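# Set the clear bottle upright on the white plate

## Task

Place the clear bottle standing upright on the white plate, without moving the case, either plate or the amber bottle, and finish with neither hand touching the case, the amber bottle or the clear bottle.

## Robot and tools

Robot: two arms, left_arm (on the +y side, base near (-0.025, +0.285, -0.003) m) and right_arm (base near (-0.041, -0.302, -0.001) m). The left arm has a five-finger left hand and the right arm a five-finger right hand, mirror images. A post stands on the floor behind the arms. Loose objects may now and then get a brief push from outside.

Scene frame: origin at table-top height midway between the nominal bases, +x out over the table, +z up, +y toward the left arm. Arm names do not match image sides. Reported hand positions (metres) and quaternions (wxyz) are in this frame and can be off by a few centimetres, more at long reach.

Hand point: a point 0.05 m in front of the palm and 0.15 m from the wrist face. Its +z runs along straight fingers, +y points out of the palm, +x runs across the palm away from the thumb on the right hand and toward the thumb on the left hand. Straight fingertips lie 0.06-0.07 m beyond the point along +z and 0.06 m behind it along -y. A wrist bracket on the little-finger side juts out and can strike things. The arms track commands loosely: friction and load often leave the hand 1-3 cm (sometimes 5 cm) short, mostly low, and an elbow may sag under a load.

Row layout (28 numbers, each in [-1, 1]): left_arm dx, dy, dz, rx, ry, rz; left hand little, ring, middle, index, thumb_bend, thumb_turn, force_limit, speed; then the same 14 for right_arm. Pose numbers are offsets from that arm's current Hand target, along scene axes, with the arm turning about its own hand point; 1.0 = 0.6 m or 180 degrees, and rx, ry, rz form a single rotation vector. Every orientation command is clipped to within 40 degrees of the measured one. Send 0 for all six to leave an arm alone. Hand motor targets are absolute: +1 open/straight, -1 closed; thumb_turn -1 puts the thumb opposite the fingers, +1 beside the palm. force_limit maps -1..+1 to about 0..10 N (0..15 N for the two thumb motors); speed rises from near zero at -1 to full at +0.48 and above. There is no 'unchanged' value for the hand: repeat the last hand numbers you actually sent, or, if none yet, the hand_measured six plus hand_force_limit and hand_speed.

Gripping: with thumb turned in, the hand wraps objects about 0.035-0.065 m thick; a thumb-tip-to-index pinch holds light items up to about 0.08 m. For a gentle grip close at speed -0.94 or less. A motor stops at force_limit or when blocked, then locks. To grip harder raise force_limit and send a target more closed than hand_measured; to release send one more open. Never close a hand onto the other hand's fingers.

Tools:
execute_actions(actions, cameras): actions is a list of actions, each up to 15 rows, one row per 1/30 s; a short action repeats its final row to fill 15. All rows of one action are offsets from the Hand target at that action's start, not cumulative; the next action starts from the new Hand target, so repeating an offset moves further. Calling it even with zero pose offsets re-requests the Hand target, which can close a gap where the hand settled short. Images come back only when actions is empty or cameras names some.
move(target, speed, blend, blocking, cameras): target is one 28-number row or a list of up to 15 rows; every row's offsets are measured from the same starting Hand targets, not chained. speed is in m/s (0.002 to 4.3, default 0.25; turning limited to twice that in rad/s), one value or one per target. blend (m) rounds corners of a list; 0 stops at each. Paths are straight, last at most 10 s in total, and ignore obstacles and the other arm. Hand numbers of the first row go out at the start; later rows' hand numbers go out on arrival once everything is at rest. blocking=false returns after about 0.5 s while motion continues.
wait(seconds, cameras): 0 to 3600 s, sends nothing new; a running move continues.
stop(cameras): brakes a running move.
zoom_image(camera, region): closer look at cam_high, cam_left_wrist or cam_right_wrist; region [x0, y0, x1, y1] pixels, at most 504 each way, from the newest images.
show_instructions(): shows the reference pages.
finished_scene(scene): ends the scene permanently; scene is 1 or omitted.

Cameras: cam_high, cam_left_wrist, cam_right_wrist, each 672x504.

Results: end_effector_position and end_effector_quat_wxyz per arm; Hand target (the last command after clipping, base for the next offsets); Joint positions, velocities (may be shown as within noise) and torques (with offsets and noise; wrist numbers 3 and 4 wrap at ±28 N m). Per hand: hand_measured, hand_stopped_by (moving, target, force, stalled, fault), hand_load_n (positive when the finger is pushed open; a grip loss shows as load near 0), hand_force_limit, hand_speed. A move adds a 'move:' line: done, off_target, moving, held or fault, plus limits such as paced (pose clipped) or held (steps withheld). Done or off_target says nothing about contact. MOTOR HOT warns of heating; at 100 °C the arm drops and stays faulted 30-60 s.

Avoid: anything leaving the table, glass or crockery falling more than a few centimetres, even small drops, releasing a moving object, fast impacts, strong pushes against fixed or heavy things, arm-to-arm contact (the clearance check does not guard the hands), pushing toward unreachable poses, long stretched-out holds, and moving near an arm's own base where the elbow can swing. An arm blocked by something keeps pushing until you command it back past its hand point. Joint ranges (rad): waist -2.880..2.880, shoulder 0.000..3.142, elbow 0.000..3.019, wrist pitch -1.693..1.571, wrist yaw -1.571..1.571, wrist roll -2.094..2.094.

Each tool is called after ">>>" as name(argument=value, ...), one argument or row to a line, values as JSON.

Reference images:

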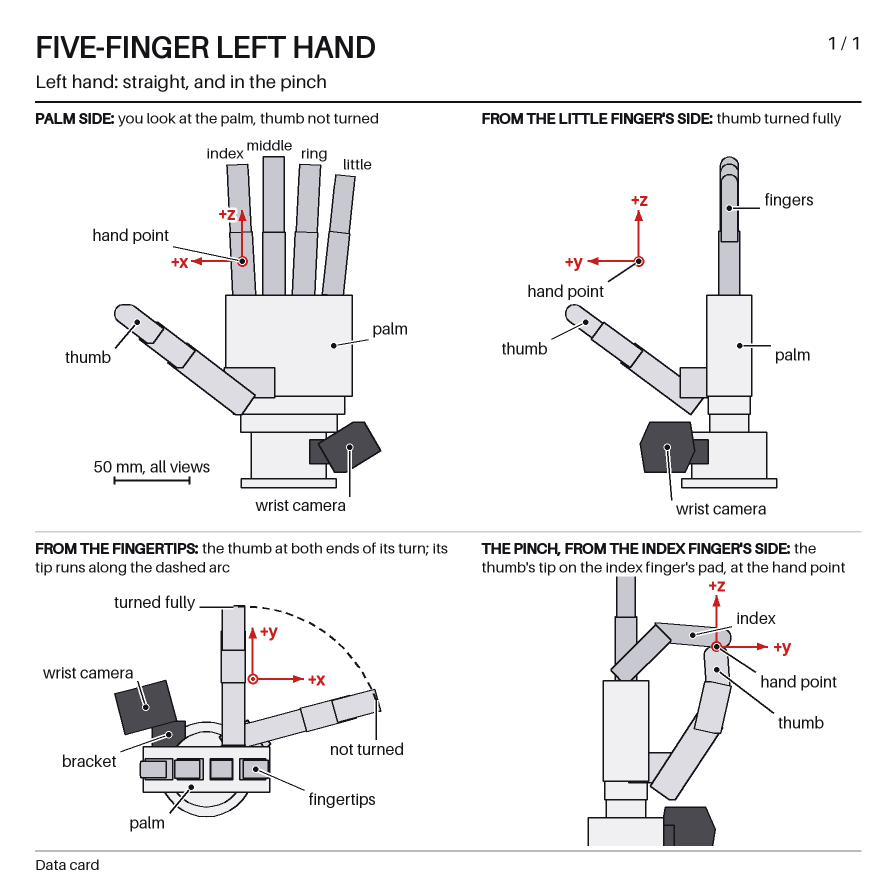

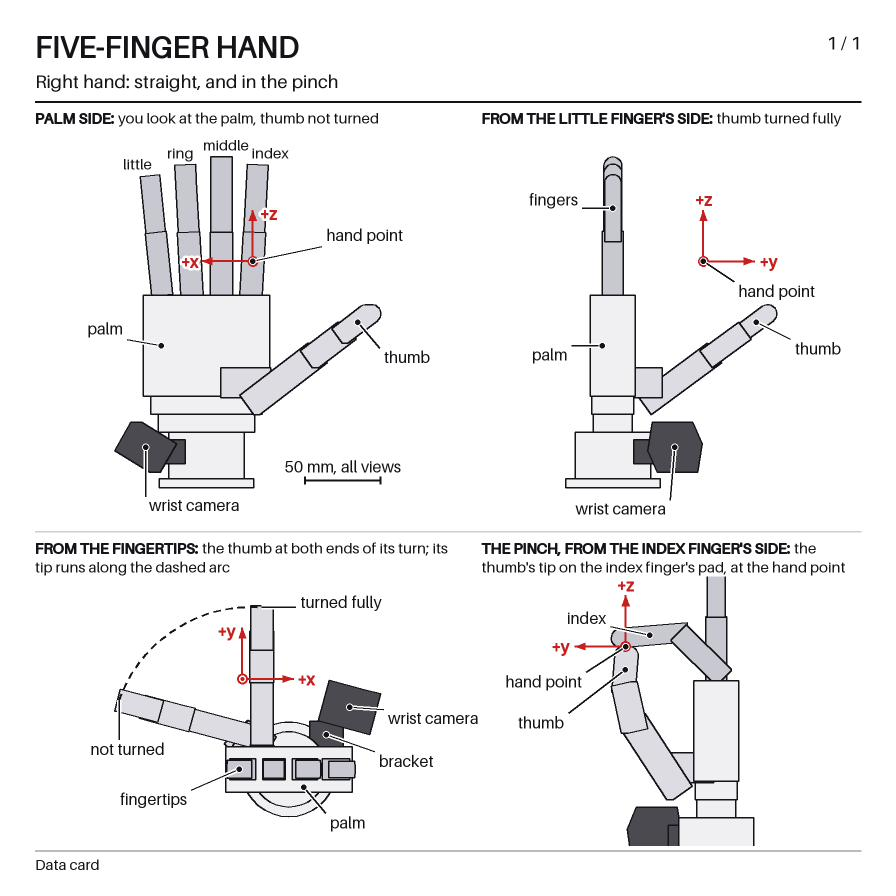

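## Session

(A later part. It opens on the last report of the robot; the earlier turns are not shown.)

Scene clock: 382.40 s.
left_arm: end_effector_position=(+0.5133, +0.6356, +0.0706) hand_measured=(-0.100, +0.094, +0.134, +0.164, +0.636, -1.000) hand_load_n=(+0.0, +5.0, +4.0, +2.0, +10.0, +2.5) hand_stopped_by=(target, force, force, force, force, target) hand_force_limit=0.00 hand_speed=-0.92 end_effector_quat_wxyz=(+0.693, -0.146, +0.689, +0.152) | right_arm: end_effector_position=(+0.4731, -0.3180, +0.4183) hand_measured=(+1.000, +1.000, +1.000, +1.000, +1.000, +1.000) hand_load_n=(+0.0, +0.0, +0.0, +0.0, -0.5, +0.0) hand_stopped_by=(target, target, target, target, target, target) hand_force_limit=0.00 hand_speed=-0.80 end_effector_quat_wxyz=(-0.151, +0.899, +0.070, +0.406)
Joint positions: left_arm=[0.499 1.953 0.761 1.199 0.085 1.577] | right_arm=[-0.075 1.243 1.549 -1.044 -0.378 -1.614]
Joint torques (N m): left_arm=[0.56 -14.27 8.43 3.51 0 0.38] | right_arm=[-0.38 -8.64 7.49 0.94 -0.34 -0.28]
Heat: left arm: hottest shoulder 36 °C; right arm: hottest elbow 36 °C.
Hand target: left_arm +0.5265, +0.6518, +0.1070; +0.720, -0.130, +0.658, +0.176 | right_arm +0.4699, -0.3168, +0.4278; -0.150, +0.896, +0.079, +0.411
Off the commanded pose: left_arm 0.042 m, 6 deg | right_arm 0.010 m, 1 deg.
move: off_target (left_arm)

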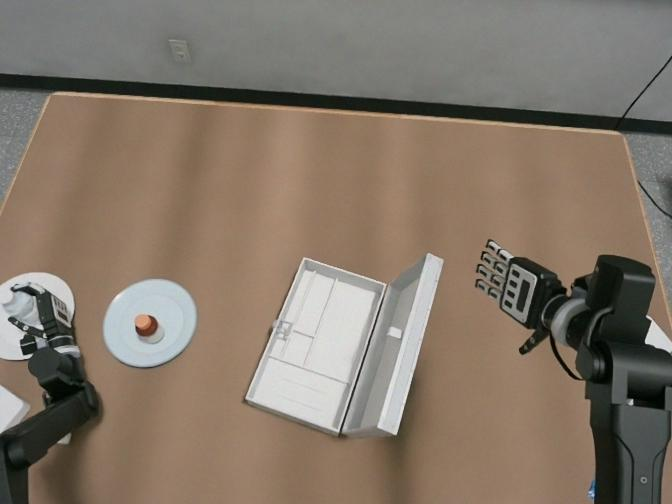

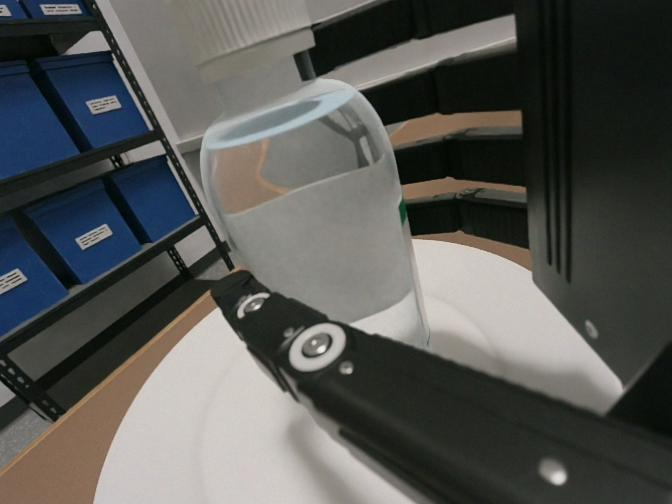

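>>> move(
  target=[0.0, 0, 0.013, 0,0,0, 0.4,-0.2,-0.2,-0.15,0.3,-1,0,-0.85, 0,0,0,0,0,0, 1,1,1,1,1,1,0,-0.8],
  speed=0.04,
  cameras=["cam_high","cam_left_wrist"],
)

>>> zoom_image(
  camera="cam_high",
  region=[0, 280, 50, 330],
)

Scene clock: 392.53 s.
left_arm: end_effector_position=(+0.5133, +0.6356, +0.0706) hand_measured=(+0.400, +0.094, +0.134, +0.164, +0.636, -1.000) hand_load_n=(+0.0, +5.0, +4.0, +2.0, +9.5, +2.5) hand_stopped_by=(target, force, force, force, force, target) hand_force_limit=0.00 hand_speed=-0.85 end_effector_quat_wxyz=(+0.693, -0.146, +0.689, +0.152) | right_arm: end_effector_position=(+0.4731, -0.3180, +0.4183) hand_measured=(+1.000, +1.000, +1.000, +1.000, +1.000, +1.000) hand_load_n=(+0.0, +0.0, +0.0, +0.0, +0.0, +0.0) hand_stopped_by=(target, target, target, target, target, target) hand_force_limit=0.00 hand_speed=-0.80 end_effector_quat_wxyz=(-0.151, +0.899, +0.070, +0.406)
Joint positions: left_arm=[0.499 1.953 0.761 1.199 0.085 1.577] | right_arm=[-0.075 1.243 1.549 -1.044 -0.378 -1.614]
Joint torques (N m): left_arm=[0.5 -16.21 8.35 2.66 -0.01 0.38] | right_arm=[0.09 -8.94 7.51 1.07 -0.3 -0.24]
Heat: left arm: hottest shoulder 36 °C; right arm: hottest elbow 36 °C.
Hand target: left_arm +0.5265, +0.6518, +0.1148; +0.720, -0.130, +0.658, +0.176 | right_arm +0.4699, -0.3168, +0.4278; -0.150, +0.896, +0.079, +0.411
Off the commanded pose: left_arm 0.049 m, 6 deg | right_arm 0.010 m, 1 deg.
move: off_target (left_arm)

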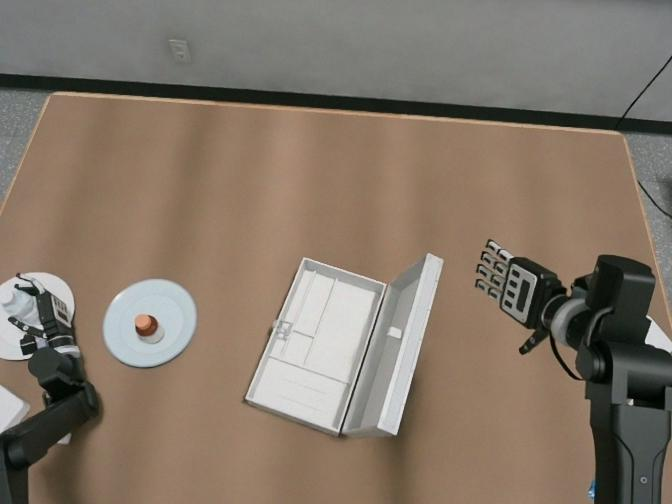

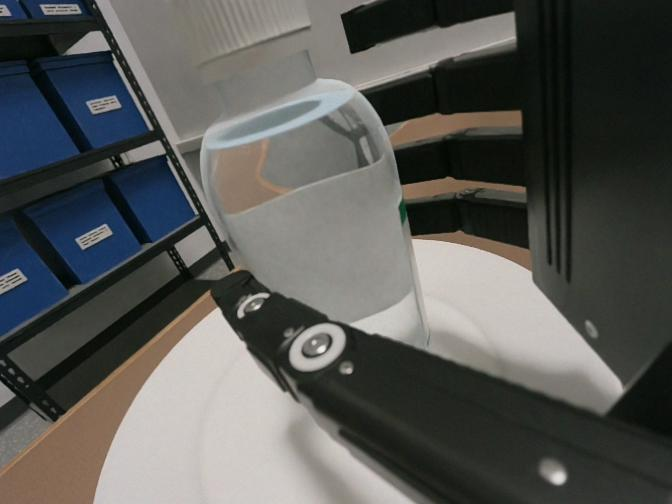

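Scaled by 10.080 from the camera's image (finer frame: 960x720).

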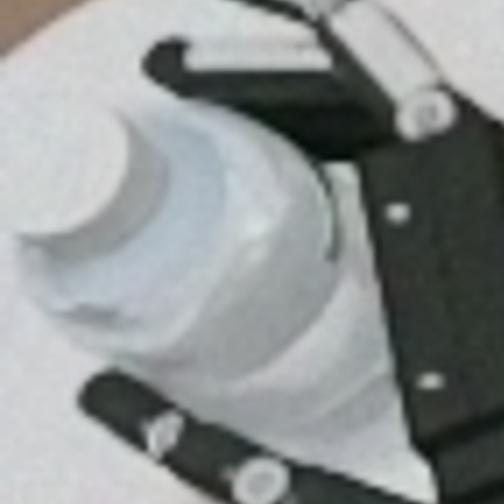

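>>> move(
  target=[0.0, 0, 0, 0,0,0, 0.6,0.5,0.5,0.5,0.9,-1,0,-0.93, 0,0,0,0,0,0, 1,1,1,1,1,1,0,-0.8],
  cameras=["cam_high","cam_left_wrist"],
)

>>> zoom_image(
  camera="cam_high",
  region=[0, 280, 50, 330],
)

Scene clock: 398.47 s.
left_arm: end_effector_position=(+0.5160, +0.6410, +0.0772) hand_measured=(+0.600, +0.500, +0.500, +0.500, +0.900, -1.000) hand_load_n=(+0.0, +0.0, +0.0, +0.0, +0.0, +0.5) hand_stopped_by=(target, target, target, target, target, target) hand_force_limit=0.00 hand_speed=-0.93 end_effector_quat_wxyz=(+0.696, -0.142, +0.685, +0.160) | right_arm: end_effector_position=(+0.4731, -0.3180, +0.4183) hand_measured=(+1.000, +1.000, +1.000, +1.000, +1.000, +1.000) hand_load_n=(+0.0, +0.0, +0.0, +0.0, +0.0, +0.0) hand_stopped_by=(target, target, target, target, target, target) hand_force_limit=0.00 hand_speed=-0.80 end_effector_quat_wxyz=(-0.151, +0.899, +0.070, +0.406)
Joint positions: left_arm=[0.504 1.953 0.775 1.199 0.085 1.591] | right_arm=[-0.075 1.243 1.549 -1.044 -0.378 -1.614]
Joint torques (N m): left_arm=[0.56 -16.26 7.49 2.63 0.03 0.21] | right_arm=[-0.21 -8.94 7.6 0.98 -0.35 -0.24]
Heat: left arm: hottest shoulder 36 °C; right arm: hottest elbow 36 °C.
Hand target: left_arm +0.5265, +0.6518, +0.1148; +0.720, -0.130, +0.658, +0.176 | right_arm +0.4699, -0.3168, +0.4278; -0.150, +0.896, +0.079, +0.411
Off the commanded pose: left_arm 0.040 m, 5 deg | right_arm 0.010 m, 1 deg.
move: done

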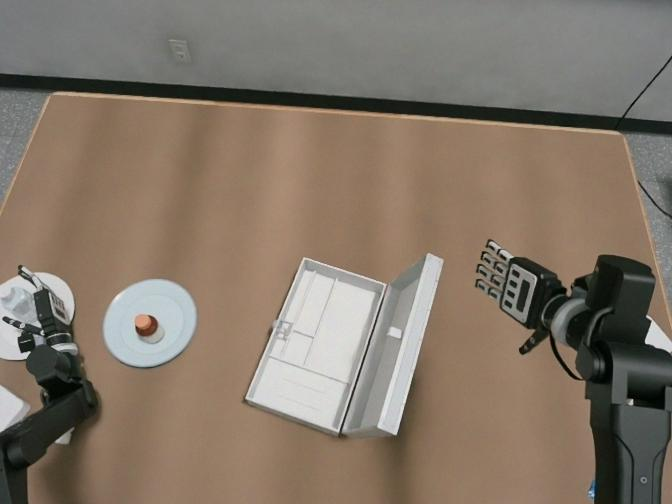

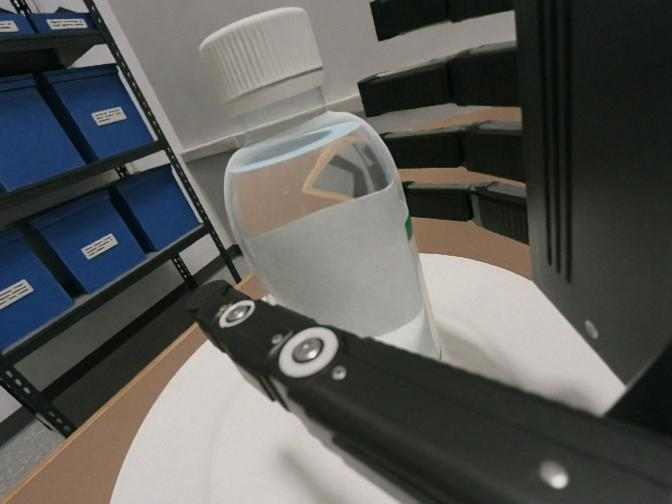

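Scaled by 10.080 from the camera's image (finer frame: 960x720).

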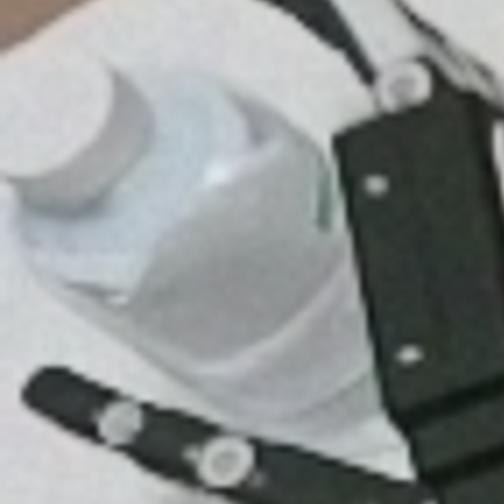

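>>> move(
  target=[0.0, 0, 0, 0,0,0, 1,1,1,1,1,-1,0,-0.8, 0,0,0,0,0,0, 1,1,1,1,1,1,0,-0.8],
  cameras=["cam_high","cam_left_wrist"],
)

>>> zoom_image(
  camera="cam_high",
  region=[0, 280, 50, 330],
)

Scene clock: 406.23 s.
left_arm: end_effector_position=(+0.5160, +0.6410, +0.0772) hand_measured=(+1.000, +1.000, +1.000, +1.000, +1.000, -1.000) hand_load_n=(+0.0, +0.0, +0.0, +0.0, +0.0, +0.0) hand_stopped_by=(target, target, target, target, target, target) hand_force_limit=0.00 hand_speed=-0.80 end_effector_quat_wxyz=(+0.696, -0.141, +0.685, +0.160) | right_arm: end_effector_position=(+0.4731, -0.3180, +0.4183) hand_measured=(+1.000, +1.000, +1.000, +1.000, +1.000, +1.000) hand_load_n=(+0.0, +0.0, +0.0, +0.0, +0.0, +0.0) hand_stopped_by=(target, target, target, target, target, target) hand_force_limit=0.00 hand_speed=-0.80 end_effector_quat_wxyz=(-0.151, +0.899, +0.070, +0.406)
Joint positions: left_arm=[0.504 1.953 0.775 1.199 0.085 1.591] | right_arm=[-0.075 1.243 1.549 -1.044 -0.378 -1.614]
Joint torques (N m): left_arm=[0.62 -16.26 7.49 2.63 0.03 0.2] | right_arm=[0.26 -9.11 7.43 1.05 -0.37 -0.22]
Heat: left arm: hottest shoulder 36 °C; right arm: hottest elbow 36 °C.
Hand target: left_arm +0.5265, +0.6518, +0.1148; +0.720, -0.130, +0.658, +0.176 | right_arm +0.4699, -0.3168, +0.4278; -0.150, +0.896, +0.079, +0.411
Off the commanded pose: left_arm 0.040 m, 5 deg | right_arm 0.010 m, 1 deg.
move: done

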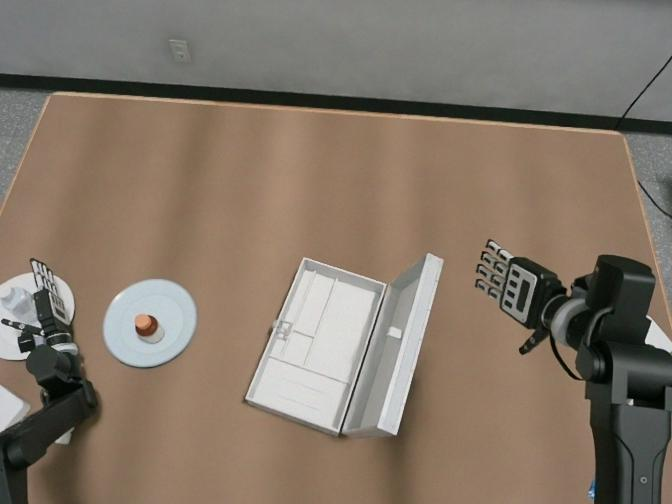

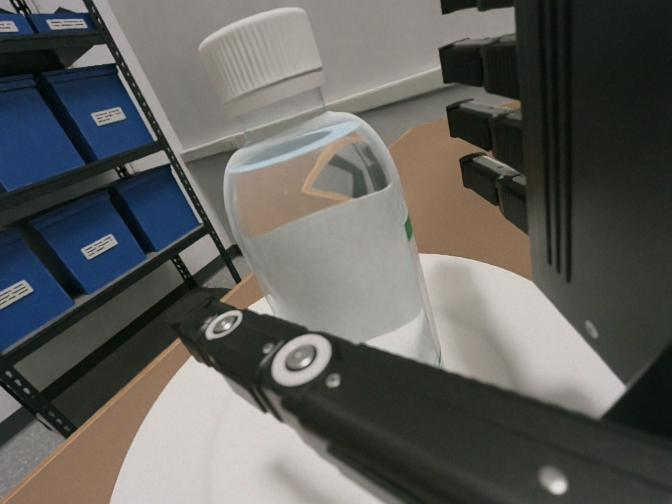

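Scaled by 10.080 from the camera's image (finer frame: 960x720).

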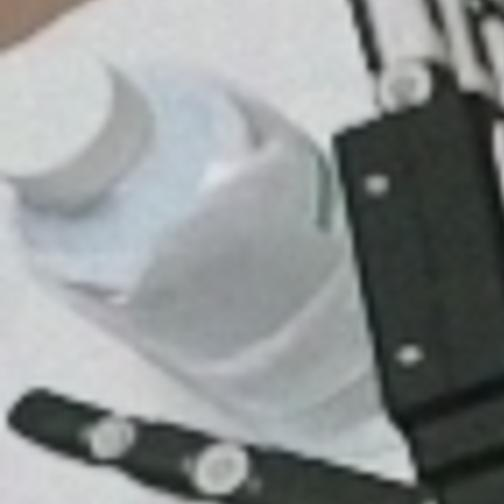

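>>> move(
  target=[
    [-0.114, -0.071, 0.008, 0,0,0, 1,1,1,1,1,-1,0,-0.8, 0,0,0,0,0,0, 1,1,1,1,1,1,0,-0.8],
    [-0.228, -0.142, 0.03, 0,0,0, 1,1,1,1,1,-1,0,-0.8, 0,0,0,0,0,0, 1,1,1,1,1,1,0,-0.8],
  ],
  speed=0.08,
  blend=0.02,
  cameras=["cam_high","cam_left_wrist"],
)

>>> zoom_image(
  camera="cam_high",
  region=[0, 260, 100, 360],
)

Scene clock: 415.83 s.
left_arm: end_effector_position=(+0.3831, +0.5696, +0.1098) hand_measured=(+1.000, +1.000, +1.000, +1.000, +1.000, -1.000) hand_load_n=(+0.0, +0.0, -0.5, +0.0, +0.0, +0.0) hand_stopped_by=(target, target, target, target, target, target) hand_force_limit=0.00 hand_speed=-0.80 end_effector_quat_wxyz=(+0.702, -0.145, +0.677, +0.168) | right_arm: end_effector_position=(+0.4731, -0.3180, +0.4183) hand_measured=(+1.000, +1.000, +1.000, +1.000, +1.000, +1.000) hand_load_n=(+0.0, +0.0, +0.0, +0.0, +0.0, +0.0) hand_stopped_by=(target, target, target, target, target, target) hand_force_limit=0.00 hand_speed=-0.80 end_effector_quat_wxyz=(-0.151, +0.899, +0.070, +0.406)
Joint positions: left_arm=[0.504 1.671 0.35 1.363 0.069 1.593] | right_arm=[-0.075 1.243 1.549 -1.044 -0.378 -1.614]
Joint torques (N m): left_arm=[-1.03 -10.11 4.25 2.86 -0.06 0.2] | right_arm=[-0.26 -9.35 7.57 0.99 -0.37 -0.25]
Heat: left arm: hottest shoulder 36 °C; right arm: hottest elbow 36 °C.
Hand target: left_arm +0.3897, +0.5666, +0.1327; +0.720, -0.130, +0.658, +0.176 | right_arm +0.4699, -0.3168, +0.4278; -0.150, +0.896, +0.079, +0.411
Off the commanded pose: left_arm 0.024 m, 4 deg | right_arm 0.010 m, 1 deg.
move: off_target (left_arm)

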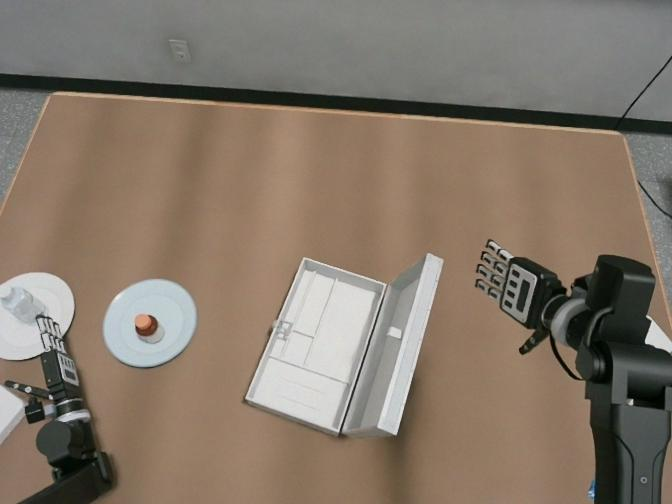

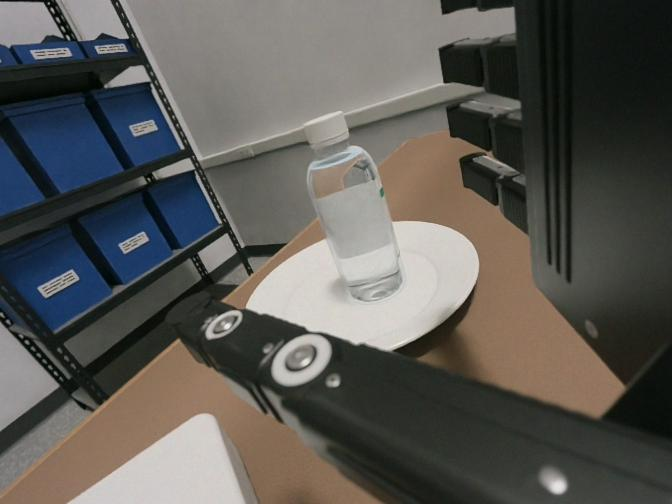

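Scaled by 5.040 from the camera's image (finer frame: 960x720).

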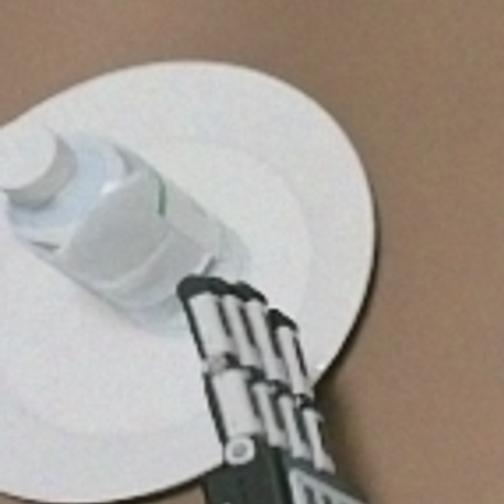

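>>> finished_scene(
)

The scene is finished: the task was done.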